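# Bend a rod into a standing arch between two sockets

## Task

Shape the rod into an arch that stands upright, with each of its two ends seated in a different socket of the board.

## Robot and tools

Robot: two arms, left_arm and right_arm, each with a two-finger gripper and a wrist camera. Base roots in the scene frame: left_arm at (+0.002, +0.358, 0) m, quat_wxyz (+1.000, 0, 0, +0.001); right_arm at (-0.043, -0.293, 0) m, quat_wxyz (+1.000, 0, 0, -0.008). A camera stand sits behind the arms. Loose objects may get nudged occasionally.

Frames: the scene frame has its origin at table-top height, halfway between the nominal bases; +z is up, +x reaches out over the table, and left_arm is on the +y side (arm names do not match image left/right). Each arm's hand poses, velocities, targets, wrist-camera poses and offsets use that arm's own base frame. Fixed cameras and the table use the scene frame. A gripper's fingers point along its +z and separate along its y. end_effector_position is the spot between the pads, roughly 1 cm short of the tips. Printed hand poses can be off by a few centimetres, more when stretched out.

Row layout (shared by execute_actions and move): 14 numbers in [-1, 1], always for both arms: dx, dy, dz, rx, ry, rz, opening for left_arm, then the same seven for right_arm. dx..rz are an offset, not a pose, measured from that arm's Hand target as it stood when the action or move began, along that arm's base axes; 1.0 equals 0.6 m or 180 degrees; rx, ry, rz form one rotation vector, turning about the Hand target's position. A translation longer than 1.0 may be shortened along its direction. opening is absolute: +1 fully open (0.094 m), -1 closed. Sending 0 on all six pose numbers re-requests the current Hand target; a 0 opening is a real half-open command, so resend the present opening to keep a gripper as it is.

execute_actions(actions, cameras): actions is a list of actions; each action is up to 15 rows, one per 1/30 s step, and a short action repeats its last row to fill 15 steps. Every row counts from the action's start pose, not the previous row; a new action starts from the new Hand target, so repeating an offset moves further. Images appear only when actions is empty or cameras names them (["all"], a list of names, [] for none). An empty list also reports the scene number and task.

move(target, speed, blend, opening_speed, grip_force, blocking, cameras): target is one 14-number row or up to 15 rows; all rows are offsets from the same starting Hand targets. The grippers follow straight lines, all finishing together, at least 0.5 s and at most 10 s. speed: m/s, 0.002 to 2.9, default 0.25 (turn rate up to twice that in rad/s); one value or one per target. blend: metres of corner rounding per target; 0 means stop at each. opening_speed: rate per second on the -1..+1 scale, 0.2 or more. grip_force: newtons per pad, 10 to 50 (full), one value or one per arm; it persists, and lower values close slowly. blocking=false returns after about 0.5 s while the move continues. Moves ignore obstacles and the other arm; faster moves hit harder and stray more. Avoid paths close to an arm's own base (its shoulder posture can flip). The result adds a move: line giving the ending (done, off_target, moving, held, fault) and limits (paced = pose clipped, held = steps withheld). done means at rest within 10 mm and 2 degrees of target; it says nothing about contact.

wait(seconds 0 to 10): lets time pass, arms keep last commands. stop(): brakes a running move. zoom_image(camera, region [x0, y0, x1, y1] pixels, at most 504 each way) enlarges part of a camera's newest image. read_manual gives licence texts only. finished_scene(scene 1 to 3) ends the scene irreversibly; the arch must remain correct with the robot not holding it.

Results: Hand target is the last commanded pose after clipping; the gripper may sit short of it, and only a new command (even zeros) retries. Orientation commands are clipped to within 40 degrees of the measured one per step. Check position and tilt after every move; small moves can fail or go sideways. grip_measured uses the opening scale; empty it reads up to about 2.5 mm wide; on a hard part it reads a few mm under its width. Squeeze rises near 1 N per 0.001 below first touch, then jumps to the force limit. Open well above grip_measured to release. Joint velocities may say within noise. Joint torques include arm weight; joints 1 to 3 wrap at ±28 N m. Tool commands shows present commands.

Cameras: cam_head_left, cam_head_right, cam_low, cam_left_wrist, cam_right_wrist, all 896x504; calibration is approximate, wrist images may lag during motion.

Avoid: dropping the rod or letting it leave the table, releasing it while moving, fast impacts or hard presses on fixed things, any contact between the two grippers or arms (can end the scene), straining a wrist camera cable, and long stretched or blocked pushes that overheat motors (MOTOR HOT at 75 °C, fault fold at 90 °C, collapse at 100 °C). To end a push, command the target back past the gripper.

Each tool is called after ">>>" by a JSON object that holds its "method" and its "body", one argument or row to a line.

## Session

>>> {"method": "execute_actions", "body": {
  "actions": []
}}

Scene clock: 0.00 s.
left_arm: end_effector_position=(+0.3858, +0.0046, +0.0735) grip_measured=+1.000 end_effector_quat_wxyz=(+0.546, -0.023, +0.835, +0.057) | right_arm: end_effector_position=(+0.3853, -0.0370, +0.0808) grip_measured=+1.000 end_effector_quat_wxyz=(+0.545, +0.055, +0.831, -0.098)
Joint positions: left_arm=[-0.072 1.546 0.357 0.773 -0.187 -0.006 0.094] | right_arm=[0.007 1.524 0.369 0.747 0.23 -0.013 0.094]
Joint velocities: within noise
Joint torques (N m): no reading
Heat: left arm: 33 °C; right arm: 33 °C.
Hand target: left_arm +0.3884, +0.0046, +0.0786; +0.552, -0.024, +0.832, +0.057 | right_arm +0.3868, -0.0370, +0.0839; +0.548, +0.055, +0.829, -0.097
Tool commands: left_gripper/opening=+1.0 right_gripper/opening=+1.0
camera_calibration:
cam_left_wrist: T_world_to_cam=[[0.100034, -0.985953, -0.133757, -0.0207795], [-0.929818, -0.044783, -0.365285, 0.389753], [0.354164, 0.16091, -0.921236, 0.0613736], [0, 0, 0, 1]] pos_world=[0.342741, -0.0129089, 0.196131]
cam_right_wrist: T_world_to_cam=[[-0.169388, -0.982246, 0.0806298, 0.0236298], [-0.917565, 0.127316, -0.376651, 0.390986], [0.359698, -0.137783, -0.92284, 0.0597481], [0, 0, 0, 1]] pos_world=[0.341266, -0.0183361, 0.200498]

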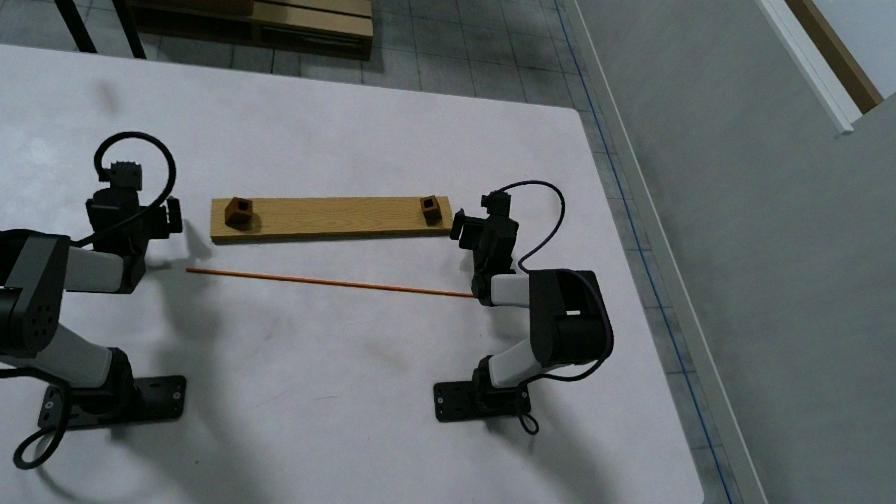

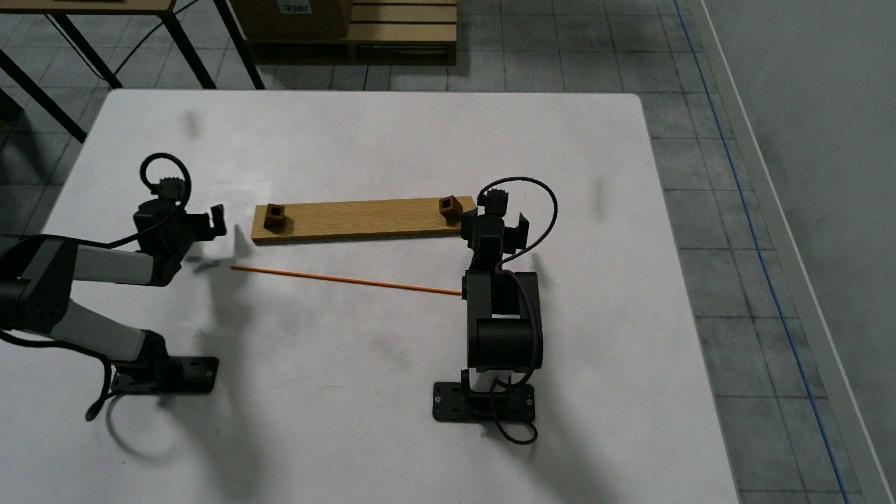

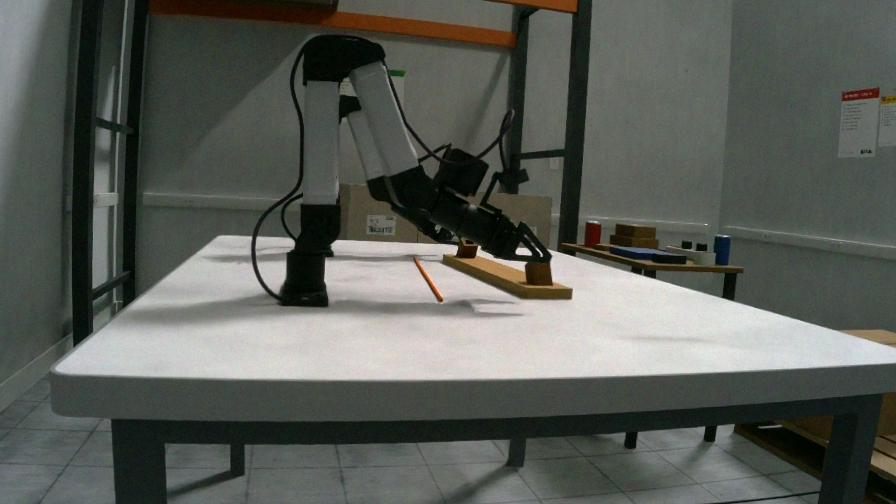

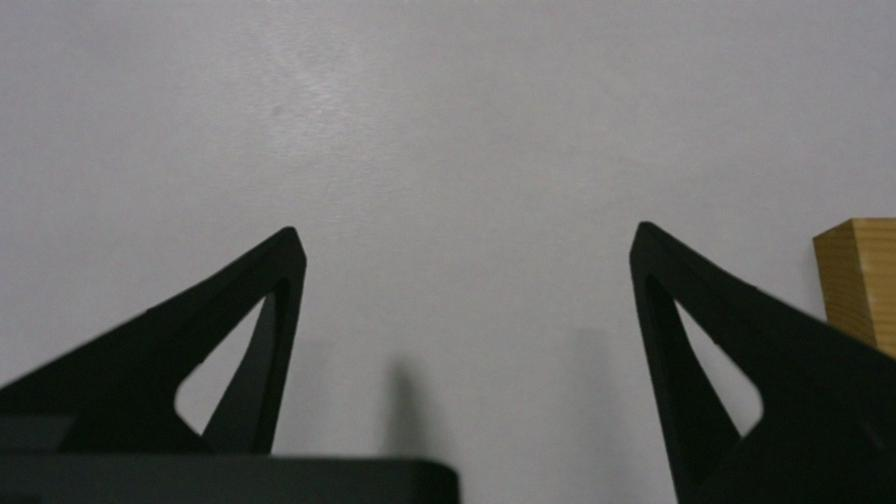

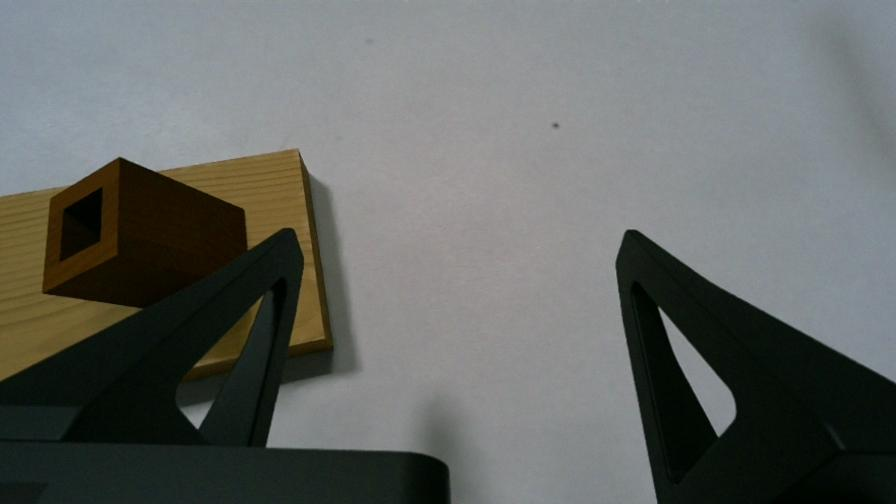

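>>> {"method": "move", "body": {
  "target": [
    [-0.12,-0.1,0.15,-0.0384,0.3723,-0.0162,1,-0.15,0.02,0.16,0.0655,0.3702,0.0372,1],
    [-0.198,-0.248,0.036,0.2948,0.3047,-0.4983,1,-0.261,0.113,0.027,-0.2086,0.3547,0.429,1]
  ],
  "blend": [0.03,0],
  "speed": 0.25,
  "cameras": ["all"]
}}

Scene clock: 13.57 s.
left_arm: end_effector_position=(+0.2735, -0.1422, +0.0945) grip_measured=+1.000 end_effector_quat_wxyz=(-0.011, +0.758, +0.652, +0.001) | right_arm: end_effector_position=(+0.2298, +0.0266, +0.0982) grip_measured=+1.000 end_effector_quat_wxyz=(-0.015, -0.644, +0.765, -0.001)
Joint positions: left_arm=[-0.485 1.733 1.367 -1.224 -0.01 1.235 0.094] | right_arm=[0.128 1.446 1.089 -1.24 0.018 -1.272 0.094]
Joint torques (N m): left_arm=[-0.65 -12.31 5.41 0.39 0.21 0.24] | right_arm=[0.05 -5.52 4.14 0.34 -0.26 -0.04]
Heat: left arm: 35 °C; right arm: 34 °C.
Hand target: left_arm +0.2696, -0.1442, +0.1003; +0.000, +0.765, +0.644, +0.000 | right_arm +0.2301, +0.0309, +0.1001; +0.000, -0.649, +0.761, +0.000
Off the commanded pose: left_arm 0.007 m, 2 deg | right_arm 0.005 m, 2 deg.
move: done
camera_calibration:
cam_left_wrist: T_world_to_cam=[[-0.978265, 0.207112, -0.0101556, 0.301369], [0.137248, 0.683432, 0.716996, -0.00418979], [0.155439, 0.700018, -0.697003, 0.253868], [0, 0, 0, 1]] pos_world=[0.255933, -0.237266, 0.183012]
cam_right_wrist: T_world_to_cam=[[0.982409, -0.178708, -0.0541798, -0.214383], [-0.0853785, -0.687876, 0.720789, -0.0305897], [-0.16608, -0.703484, -0.691034, 0.253677], [0, 0, 0, 1]] pos_world=[0.25013, 0.119104, 0.185733]

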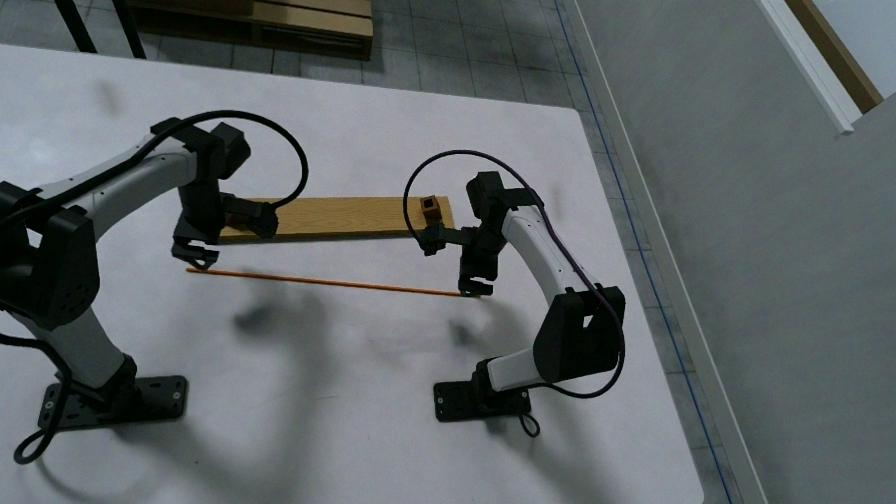

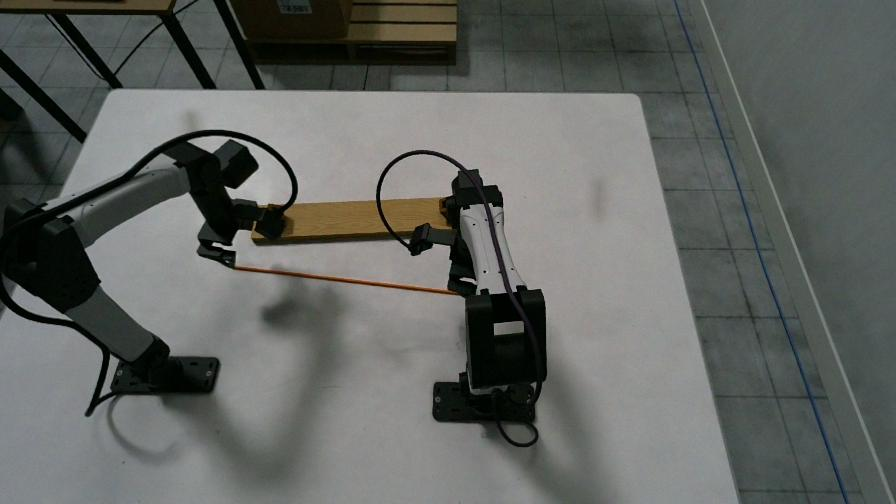

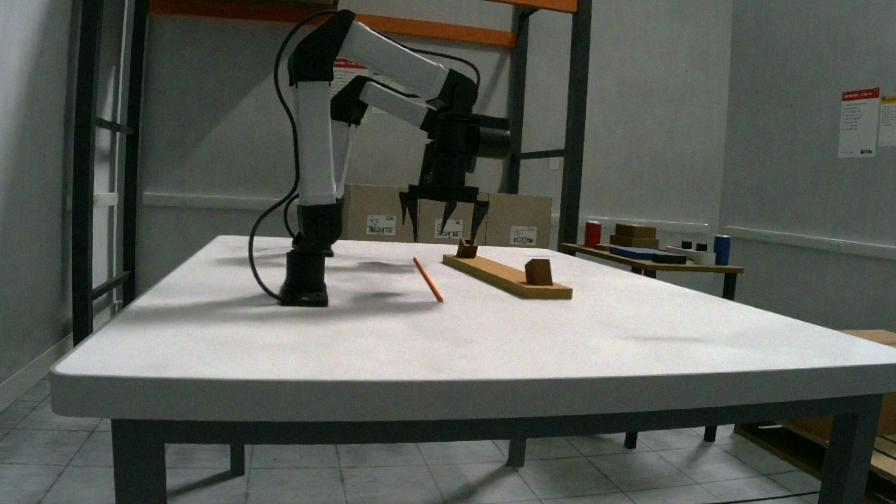

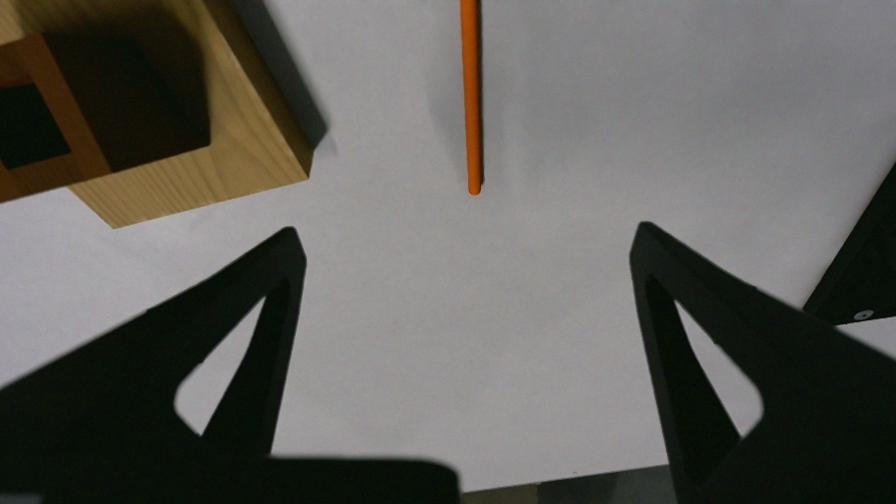

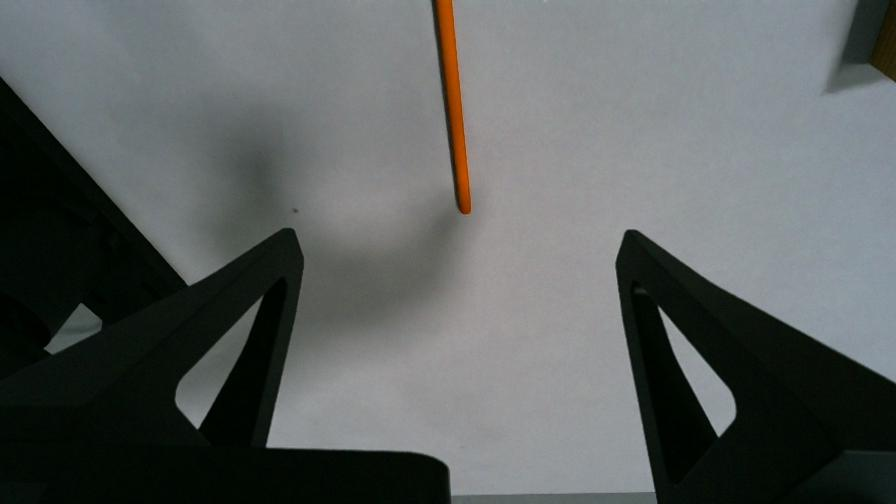

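>>> {"method": "move", "body": {
  "target": [-0.008,-0.0035,-0.1075,0,0,0,-0.2,-0.0098,-0.0243,-0.113,0,0,0,-0.2],
  "speed": 0.15,
  "cameras": ["cam_head_left","cam_low","cam_left_wrist","cam_right_wrist"]
}}

Scene clock: 23.07 s.
left_arm: end_effector_position=(+0.2692, -0.1441, +0.0401) grip_measured=-0.198 end_effector_quat_wxyz=(+0.005, +0.762, +0.648, +0.007) | right_arm: end_effector_position=(+0.2251, +0.0143, +0.0376) grip_measured=-0.197 end_effector_quat_wxyz=(-0.001, -0.648, +0.762, -0.010)
Joint positions: left_arm=[-0.497 1.74 1.153 -0.969 -0.01 1.235 0.038] | right_arm=[0.077 1.448 0.843 -0.957 0.017 -1.333 0.038]
Joint torques (N m): left_arm=[-0.79 -8.34 5.42 0.48 0.21 0.1] | right_arm=[-0.72 -2.54 4.04 0.42 -0.26 -0.07]
Heat: left arm: 35 °C; right arm: 33 °C.
Hand target: left_arm +0.2648, -0.1464, +0.0357; +0.000, +0.765, +0.644, +0.000 | right_arm +0.2244, +0.0162, +0.0324; +0.001, -0.649, +0.761, +0.000
Off the commanded pose: left_arm 0.007 m, 1 deg | right_arm 0.006 m, 1 deg.
move: done
camera_calibration:
cam_left_wrist: T_world_to_cam=[[-0.974795, 0.219034, -0.0424142, 0.299094], [0.124827, 0.693024, 0.710025, 0.0417373], [0.184914, 0.686834, -0.702898, 0.208499], [0, 0, 0, 1]] pos_world=[0.247791, -0.237641, 0.129605]
cam_right_wrist: T_world_to_cam=[[0.985324, -0.169216, -0.0224242, -0.217253], [-0.102552, -0.691859, 0.714713, 0.00856088], [-0.136456, -0.701924, -0.699059, 0.195941], [0, 0, 0, 1]] pos_world=[0.241679, 0.106696, 0.125984]
Images, in order (width x height): cam_head_left 896x504, cam_low 896x504, cam_left_wrist 896x504, cam_right_wrist 896x504.

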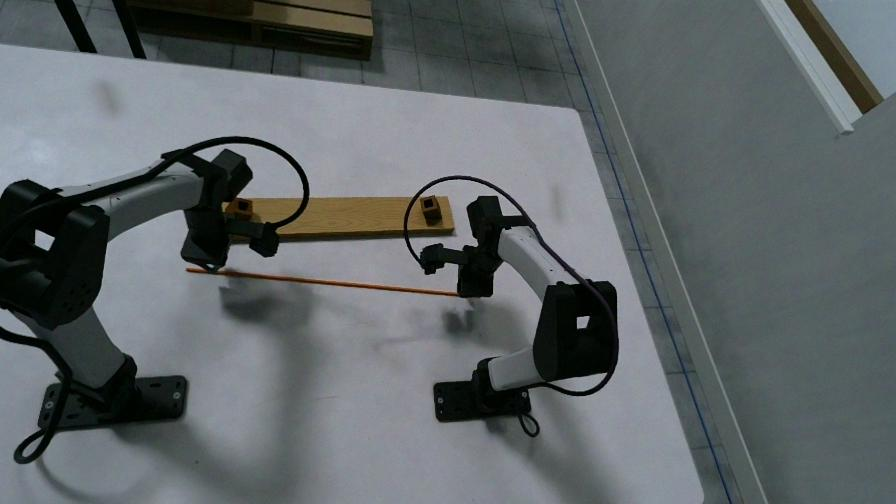

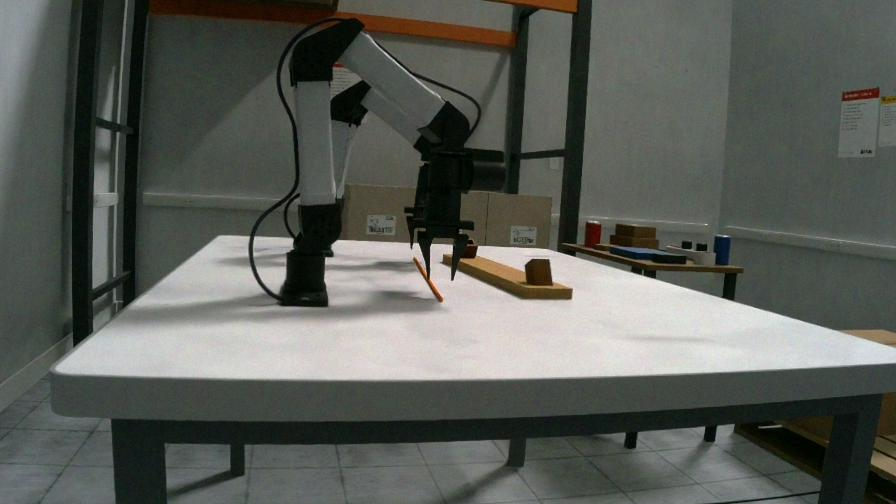

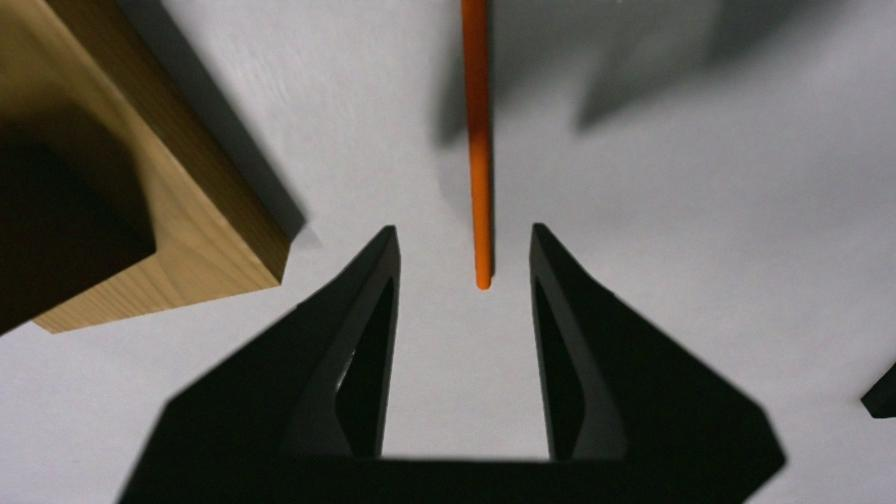

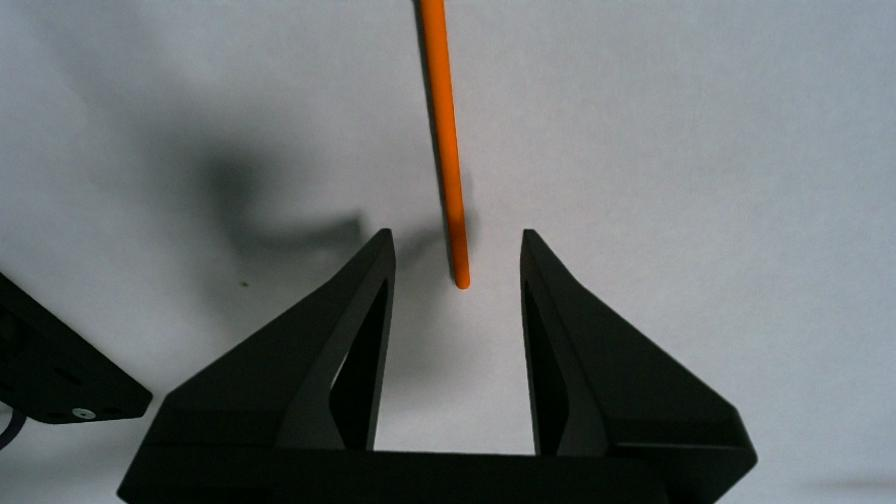

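>>> {"method": "move", "body": {
  "target": [-0.007,0.0015,-0.036,0,0,0,-0.5,0,0,-0.039,0,0,0,-0.5],
  "speed": 0.08,
  "cameras": ["cam_left_wrist","cam_right_wrist"]
}}

Scene clock: 29.70 s.
left_arm: end_effector_position=(+0.2656, -0.1435, +0.0191) grip_measured=-0.498 end_effector_quat_wxyz=(+0.006, +0.763, +0.646, +0.008) | right_arm: end_effector_position=(+0.2253, +0.0144, +0.0137) grip_measured=-0.497 end_effector_quat_wxyz=(-0.002, -0.648, +0.762, -0.009)
Joint positions: left_arm=[-0.501 1.756 1.083 -0.881 -0.01 1.235 0.024] | right_arm=[0.077 1.493 0.779 -0.85 0.017 -1.333 0.024]
Joint torques (N m): left_arm=[-0.81 -8.14 5.2 0.5 0.22 0.05] | right_arm=[-0.72 -2.76 3.86 0.4 -0.27 -0.06]
Heat: left arm: 36 °C; right arm: 33 °C.
Hand target: left_arm +0.2606, -0.1454, +0.0142; +0.000, +0.765, +0.644, +0.000 | right_arm +0.2244, +0.0162, +0.0089; +0.001, -0.649, +0.761, +0.000
Off the commanded pose: left_arm 0.007 m, 1 deg | right_arm 0.005 m, 1 deg.
move: done
camera_calibration:
cam_left_wrist: T_world_to_cam=[[-0.973886, 0.222673, -0.0443117, 0.294872], [0.126216, 0.693225, 0.709584, 0.0562884], [0.188723, 0.68546, -0.703227, 0.192796], [0, 0, 0, 1]] pos_world=[0.243682, -0.236835, 0.108704]
cam_right_wrist: T_world_to_cam=[[0.985341, -0.16886, -0.0242822, -0.217935], [-0.100938, -0.691815, 0.714985, 0.0252479], [-0.137531, -0.702053, -0.698718, 0.179515], [0, 0, 0, 1]] pos_world=[0.241978, 0.106696, 0.102087]
Images, in order (width x height): cam_left_wrist 896x504, cam_right_wrist 896x504.

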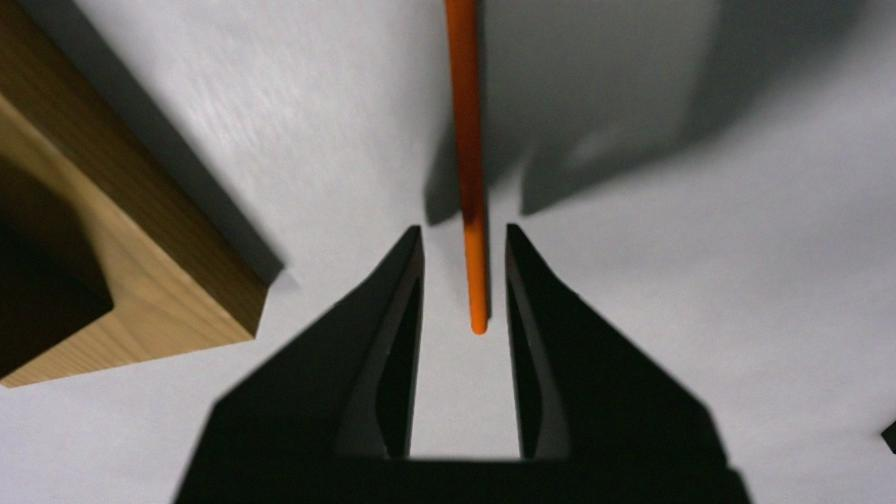

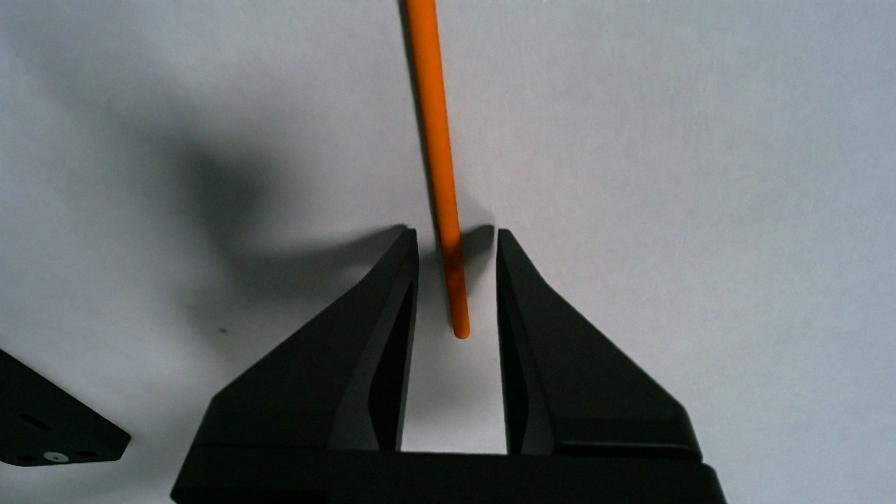

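>>> {"method": "move", "body": {
  "target": [-0.003,0,-0.02,0,0,0,-0.5,0,0,-0.009,0,0,0,-0.5],
  "speed": 0.03
}}

>>> {"method": "move", "body": {
  "target": [0,0,0,0,0,0,-1,0,0,-0.001,0,0,0,-1],
  "opening_speed": 0.3,
  "cameras": ["cam_low","cam_left_wrist","cam_right_wrist"]
}}

>>> {"method": "zoom_image", "body": {
  "camera": "cam_left_wrist",
  "region": [400, 180, 540, 380]
}}

>>> {"method": "zoom_image", "body": {
  "camera": "cam_right_wrist",
  "region": [400, 180, 540, 380]
}}

Scene clock: 36.70 s.
left_arm: end_effector_position=(+0.2637, -0.1427, +0.0113) grip_measured=-0.498 end_effector_quat_wxyz=(+0.004, +0.763, +0.646, +0.007) | right_arm: end_effector_position=(+0.2256, +0.0144, +0.0085) grip_measured=-0.497 end_effector_quat_wxyz=(-0.002, -0.648, +0.762, -0.009)
Joint positions: left_arm=[-0.502 1.765 1.06 -0.852 -0.01 1.235 0.024] | right_arm=[0.077 1.504 0.766 -0.825 0.017 -1.333 0.024]
Joint torques (N m): left_arm=[-0.98 -7.5 4.25 0.72 0.21 0.02] | right_arm=[-0.72 -2.74 3.77 0.45 -0.26 -0.06]
Heat: left arm: 35 °C; right arm: 33 °C.
Hand target: left_arm +0.2588, -0.1454, +0.0021; +0.000, +0.765, +0.644, +0.000 | right_arm +0.2243, +0.0162, +0.0035; +0.000, -0.649, +0.761, +0.000
Off the commanded pose: left_arm 0.011 m, 1 deg | right_arm 0.005 m, 1 deg.
move: off_target (left_arm)

Scene clock: 38.57 s.
left_arm: end_effector_position=(+0.2696, -0.1455, +0.0113) grip_measured=-0.919 end_effector_quat_wxyz=(+0.017, +0.763, +0.646, +0.013) | right_arm: end_effector_position=(+0.2264, +0.0144, +0.0085) grip_measured=-0.906 end_effector_quat_wxyz=(-0.001, -0.649, +0.760, -0.010)
Joint positions: left_arm=[-0.502 1.765 1.059 -0.824 -0.013 1.235 0.004] | right_arm=[0.077 1.504 0.766 -0.822 0.017 -1.337 0.004]
Joint torques (N m): left_arm=[-0.96 -7.54 4.4 0.47 0.23 0.02] | right_arm=[-0.7 -2.66 3.66 0.44 -0.27 -0.01]
Heat: left arm: 35 °C; right arm: 33 °C.
Hand target: left_arm +0.2588, -0.1454, +0.0021; +0.000, +0.765, +0.644, +0.000 | right_arm +0.2243, +0.0162, +0.0029; +0.000, -0.649, +0.761, +0.000
Off the commanded pose: left_arm 0.014 m, 2 deg | right_arm 0.006 m, 1 deg.
move: off_target (left_arm)
camera_calibration:
cam_left_wrist: T_world_to_cam=[[-0.972532, 0.222862, -0.0671871, 0.298867], [0.111573, 0.699642, 0.705728, 0.0676995], [0.204287, 0.678847, -0.705289, 0.182749], [0, 0, 0, 1]] pos_world=[0.245771, -0.23803, 0.101193]
cam_right_wrist: T_world_to_cam=[[0.986071, -0.165073, -0.0203499, -0.219411], [-0.101167, -0.692392, 0.714394, 0.0291801], [-0.132018, -0.702385, -0.699448, 0.174842], [0, 0, 0, 1]] pos_world=[0.242389, 0.106791, 0.0969814]
Images, in order (width x height): cam_low 896x504, cam_left_wrist 896x504, cam_right_wrist 896x504.

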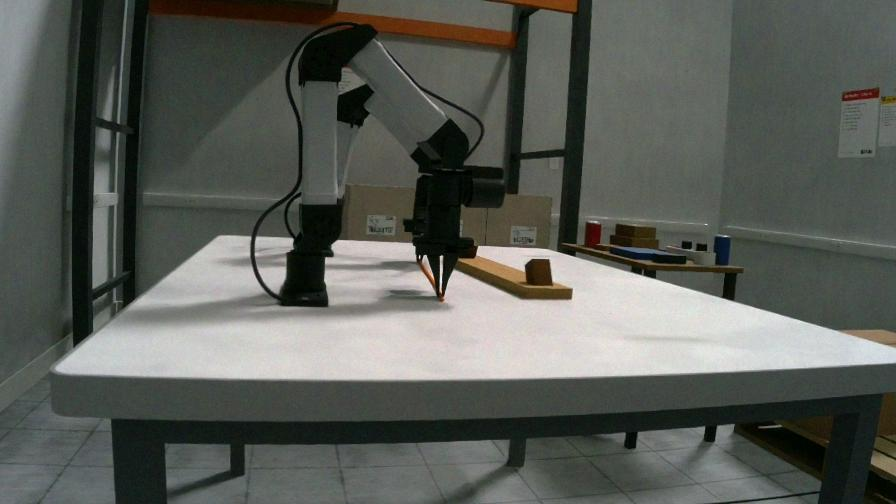

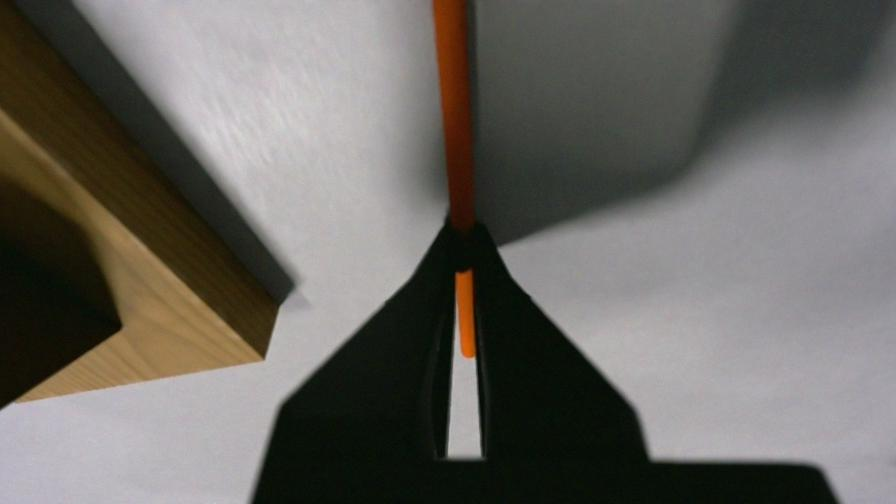

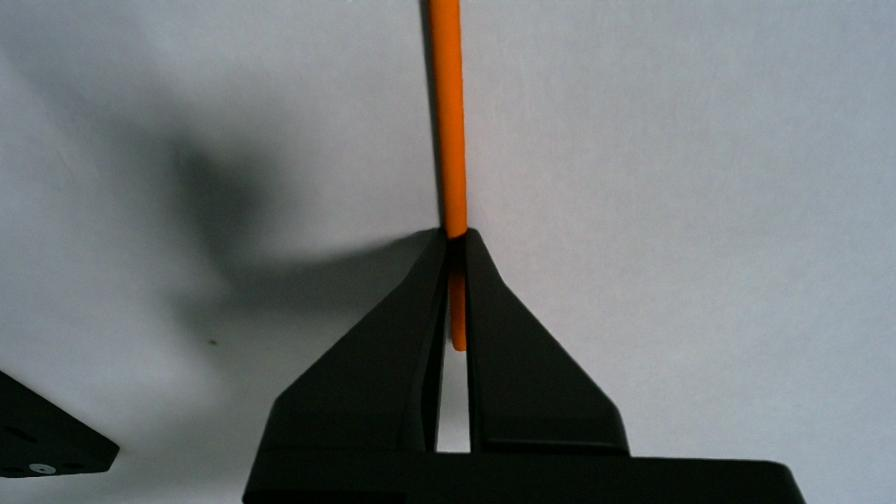

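Scaled by 2.520 from the camera's 896x504 image, which has a finer 1280x720 frame.

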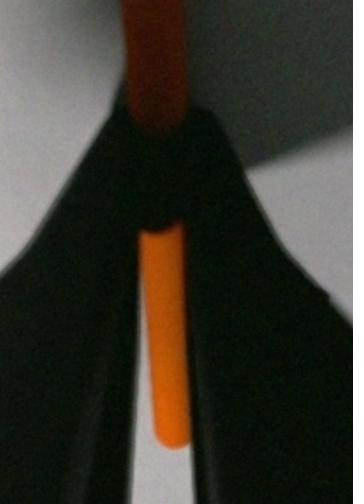

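Scaled by 2.520 from the camera's 896x504 image, which has a finer 1280x720 frame.

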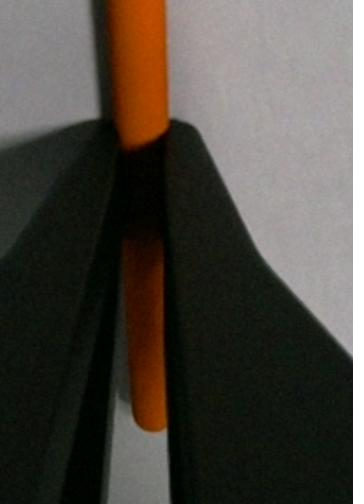

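>>> {"method": "move", "body": {
  "target": [
    [0.015,0,0.167,0,0,0,-1,0.003,0,0.167,0,0,0,-1],
    [0.232,0.029,0.413,-0.0551,-0.4971,0.0292,-1,0.322,0.0225,0.412,-0.0476,-0.4977,0.0292,-1]
  ],
  "speed": [0.1,0.15],
  "blend": [0.02,0],
  "cameras": ["all"]
}}

>>> {"method": "zoom_image", "body": {
  "camera": "cam_head_left",
  "region": [190, 110, 470, 260]
}}

>>> {"method": "zoom_image", "body": {
  "camera": "cam_head_right",
  "region": [220, 110, 500, 260]
}}

>>> {"method": "zoom_image", "body": {
  "camera": "cam_low",
  "region": [430, 220, 590, 310]
}}

Scene clock: 52.07 s.
left_arm: end_effector_position=(+0.3972, -0.1254, +0.2528) grip_measured=-0.920 end_effector_quat_wxyz=(+0.509, +0.507, +0.495, +0.488) | right_arm: end_effector_position=(+0.4166, +0.0249, +0.2532) grip_measured=-0.906 end_effector_quat_wxyz=(+0.482, -0.484, +0.517, -0.515)
Joint positions: left_arm=[-0.492 1.322 0.607 0.71 -0.459 1.559 0.004] | right_arm=[0.149 1.287 0.584 0.698 0.215 -1.57 0.004]
Joint torques (N m): left_arm=[0.25 -4.82 6.54 2.92 0.26 0.12] | right_arm=[-0.44 -2.52 5.11 2.3 -0.3 0.14]
Heat: left arm: 36 °C; right arm: 34 °C.
Hand target: left_arm +0.3980, -0.1280, +0.2500; +0.512, +0.514, +0.486, +0.488 | right_arm +0.4175, +0.0296, +0.2500; +0.492, -0.490, +0.510, -0.508
Off the commanded pose: left_arm 0.004 m, 1 deg | right_arm 0.006 m, 2 deg.
move: done
camera_calibration:
cam_left_wrist: T_world_to_cam=[[0.0219322, 0.0490966, -0.998553, 0.253281], [-0.682695, 0.730404, 0.0209176, 0.361411], [0.730374, 0.681249, 0.0495373, -0.0861146], [0, 0, 0, 1]] pos_world=[0.304075, -0.217746, 0.249621]
cam_right_wrist: T_world_to_cam=[[0.0392784, -0.0104527, 0.999174, -0.267738], [-0.749581, -0.661529, 0.0225462, 0.325327], [0.660747, -0.749847, -0.0338189, -0.119147], [0, 0, 0, 1]] pos_world=[0.333101, 0.123073, 0.256152]

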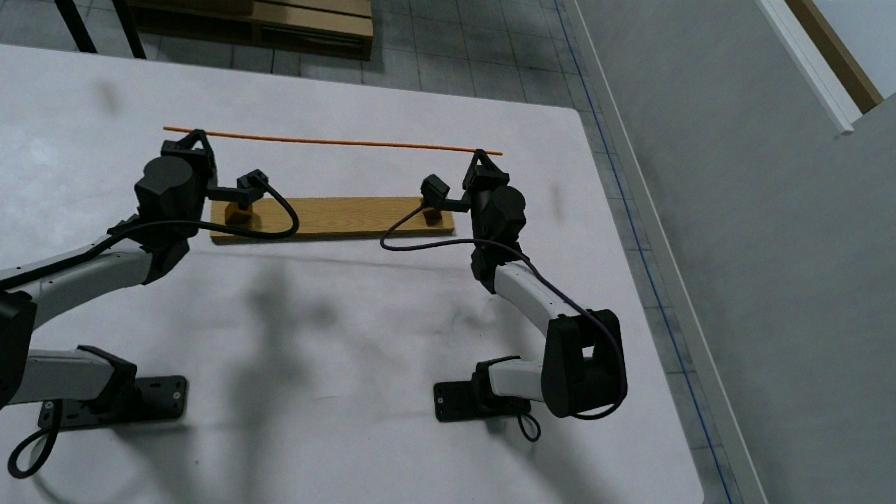

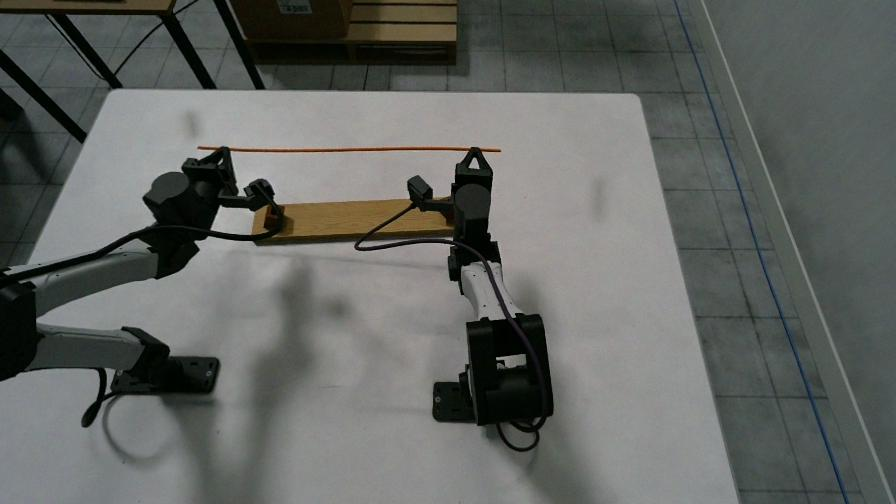

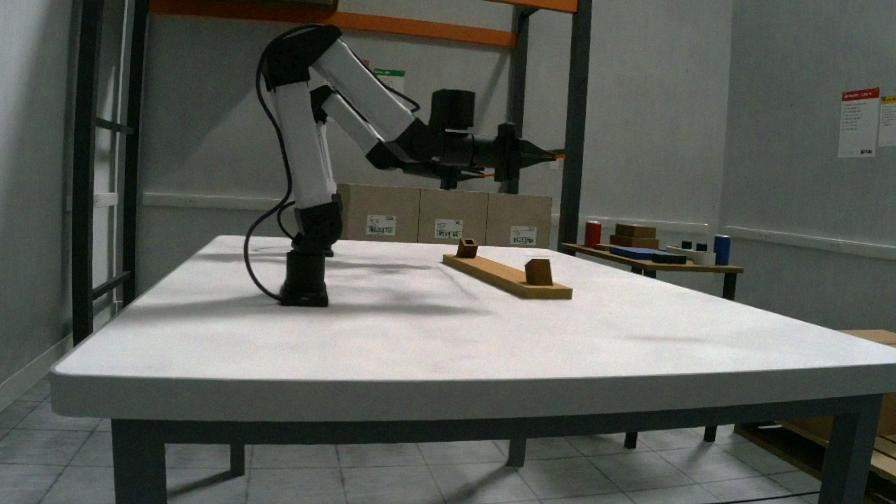

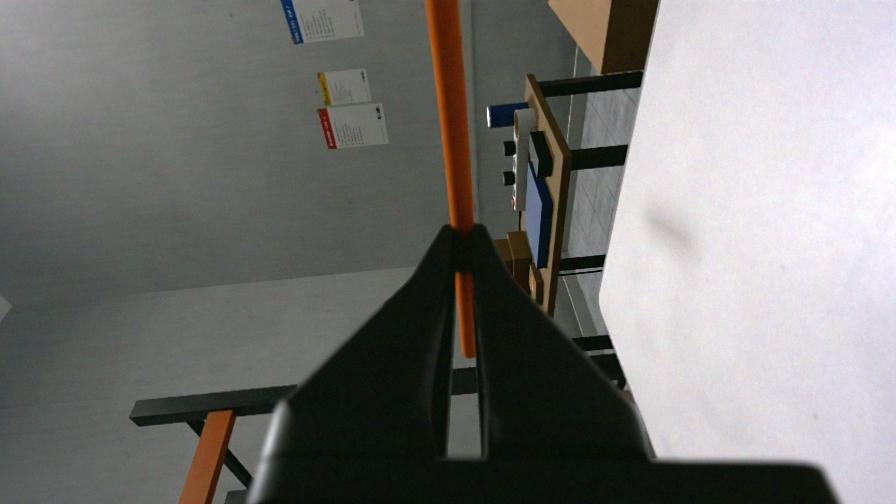

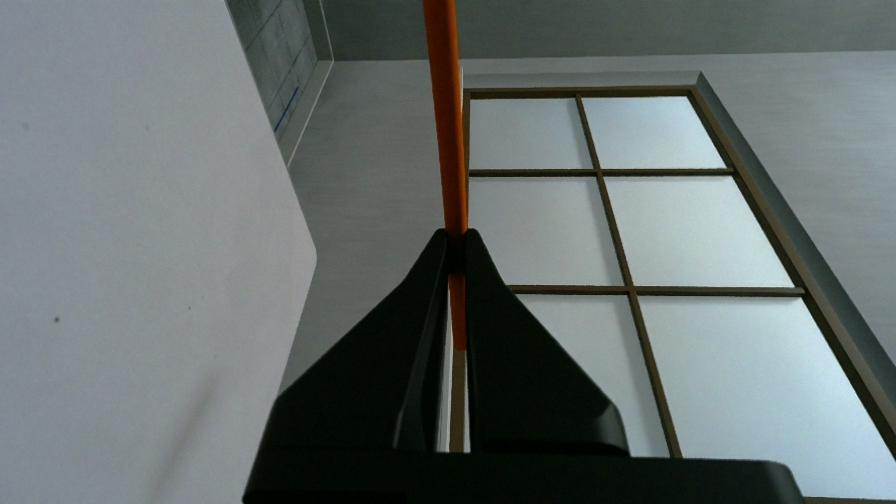

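Scaled by 1.800 from the camera's 896x504 image, which has a finer 1280x720 frame.

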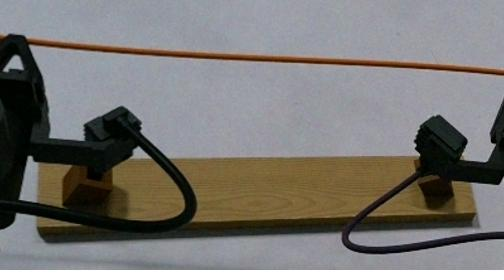

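Scaled by 1.800 from the camera's 896x504 image, which has a finer 1280x720 frame.

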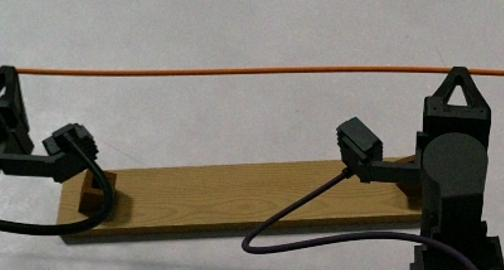

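Scaled by 3.150 from the camera's 896x504 image, which has a finer 1280x720 frame.

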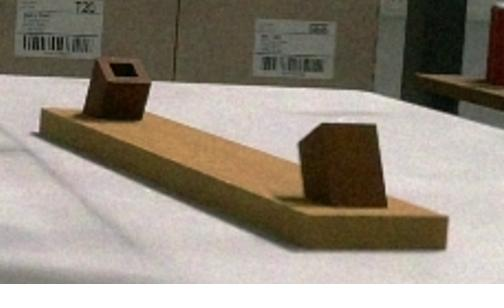

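>>> {"method": "execute_actions", "body": {
  "actions": []
}}

Scene clock: 61.93 s.
left_arm: end_effector_position=(+0.3972, -0.1254, +0.2528) grip_measured=-0.920 end_effector_quat_wxyz=(+0.509, +0.507, +0.495, +0.488) | right_arm: end_effector_position=(+0.4166, +0.0249, +0.2532) grip_measured=-0.906 end_effector_quat_wxyz=(+0.482, -0.484, +0.517, -0.515)
Joint positions: left_arm=[-0.492 1.322 0.607 0.71 -0.459 1.559 0.004] | right_arm=[0.149 1.287 0.584 0.699 0.215 -1.571 0.004]
Joint velocities: within noise
Joint torques (N m): left_arm=[0.31 -4.83 6.54 2.94 0.27 0.12] | right_arm=[-0.44 -2.52 5.11 2.29 -0.3 0.13]
Heat: left arm: 38 °C; right arm: 37 °C.
Hand target: left_arm +0.3980, -0.1280, +0.2500; +0.512, +0.513, +0.486, +0.488 | right_arm +0.4175, +0.0296, +0.2500; +0.492, -0.490, +0.510, -0.508
Tool commands: left_gripper/opening=-1.0 right_gripper/opening=-1.0
Off the commanded pose: left_arm 0.004 m, 1 deg | right_arm 0.006 m, 2 deg.
camera_calibration:
cam_left_wrist: T_world_to_cam=[[0.0222774, 0.0488721, -0.998557, 0.253229], [-0.682688, 0.730421, 0.0205183, 0.361511], [0.73037, 0.681246, 0.0496363, -0.0861439], [0, 0, 0, 1]] pos_world=[0.304075, -0.217746, 0.249721]
cam_right_wrist: T_world_to_cam=[[0.0389422, -0.0100774, 0.999191, -0.267777], [-0.749539, -0.661576, 0.0225399, 0.325319], [0.660814, -0.74981, -0.0333166, -0.1193], [0, 0, 0, 1]] pos_world=[0.333102, 0.123073, 0.256253]

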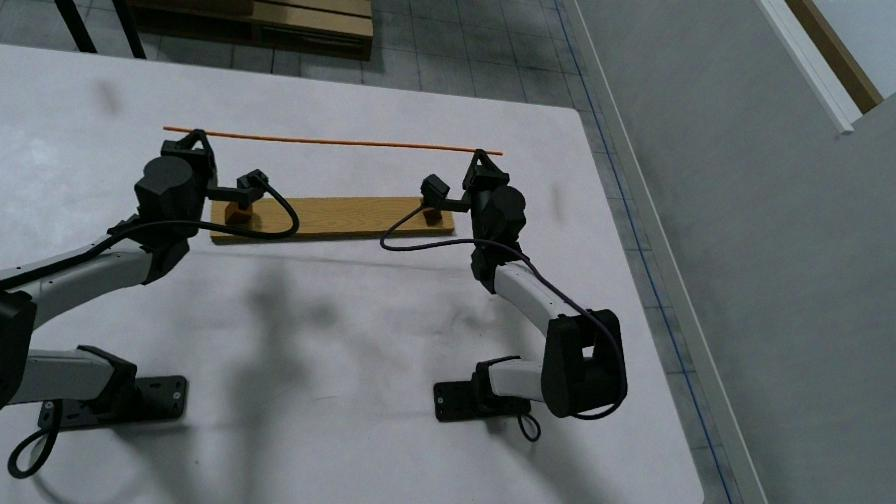

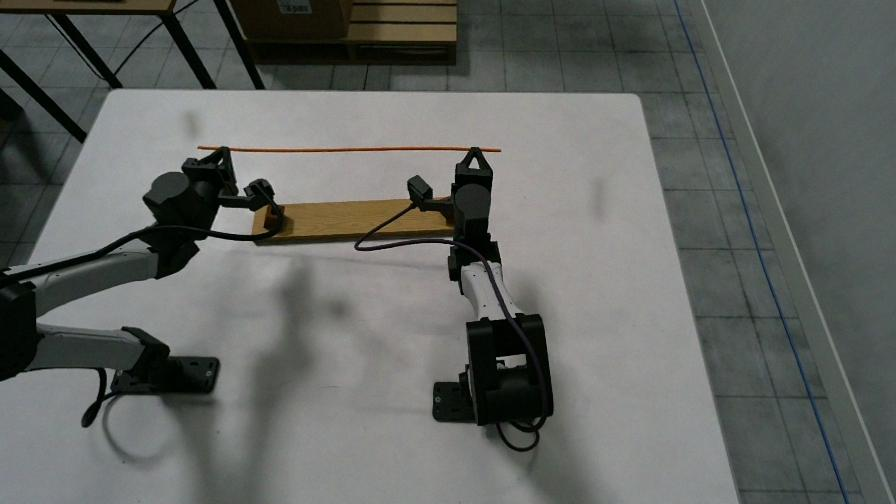

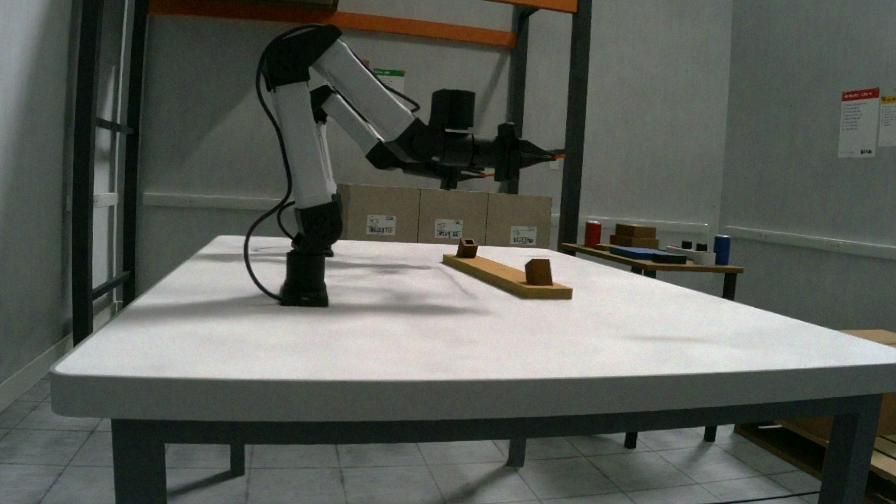

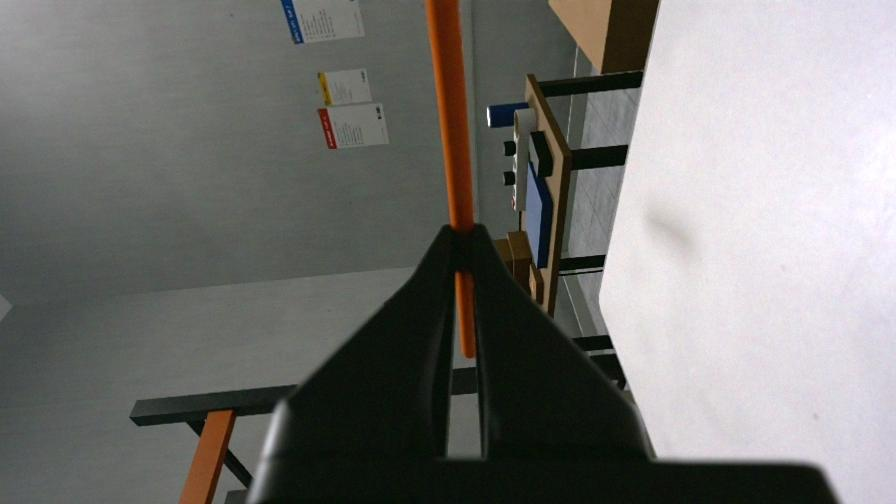

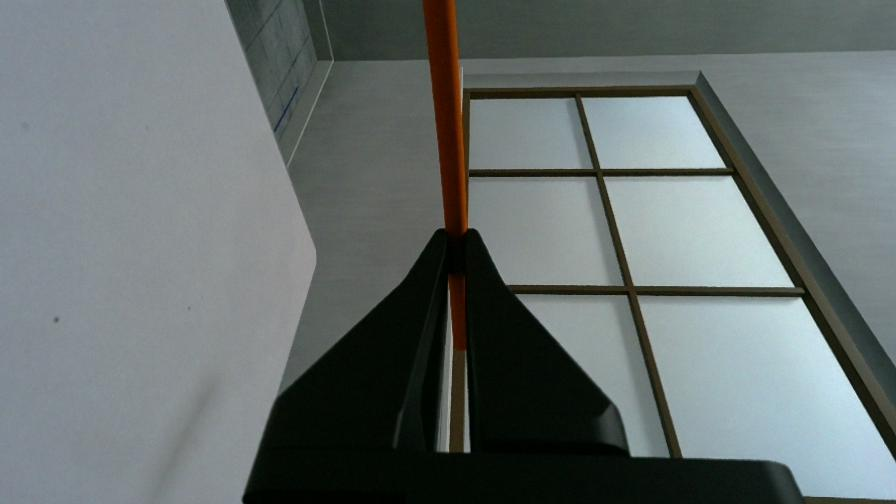

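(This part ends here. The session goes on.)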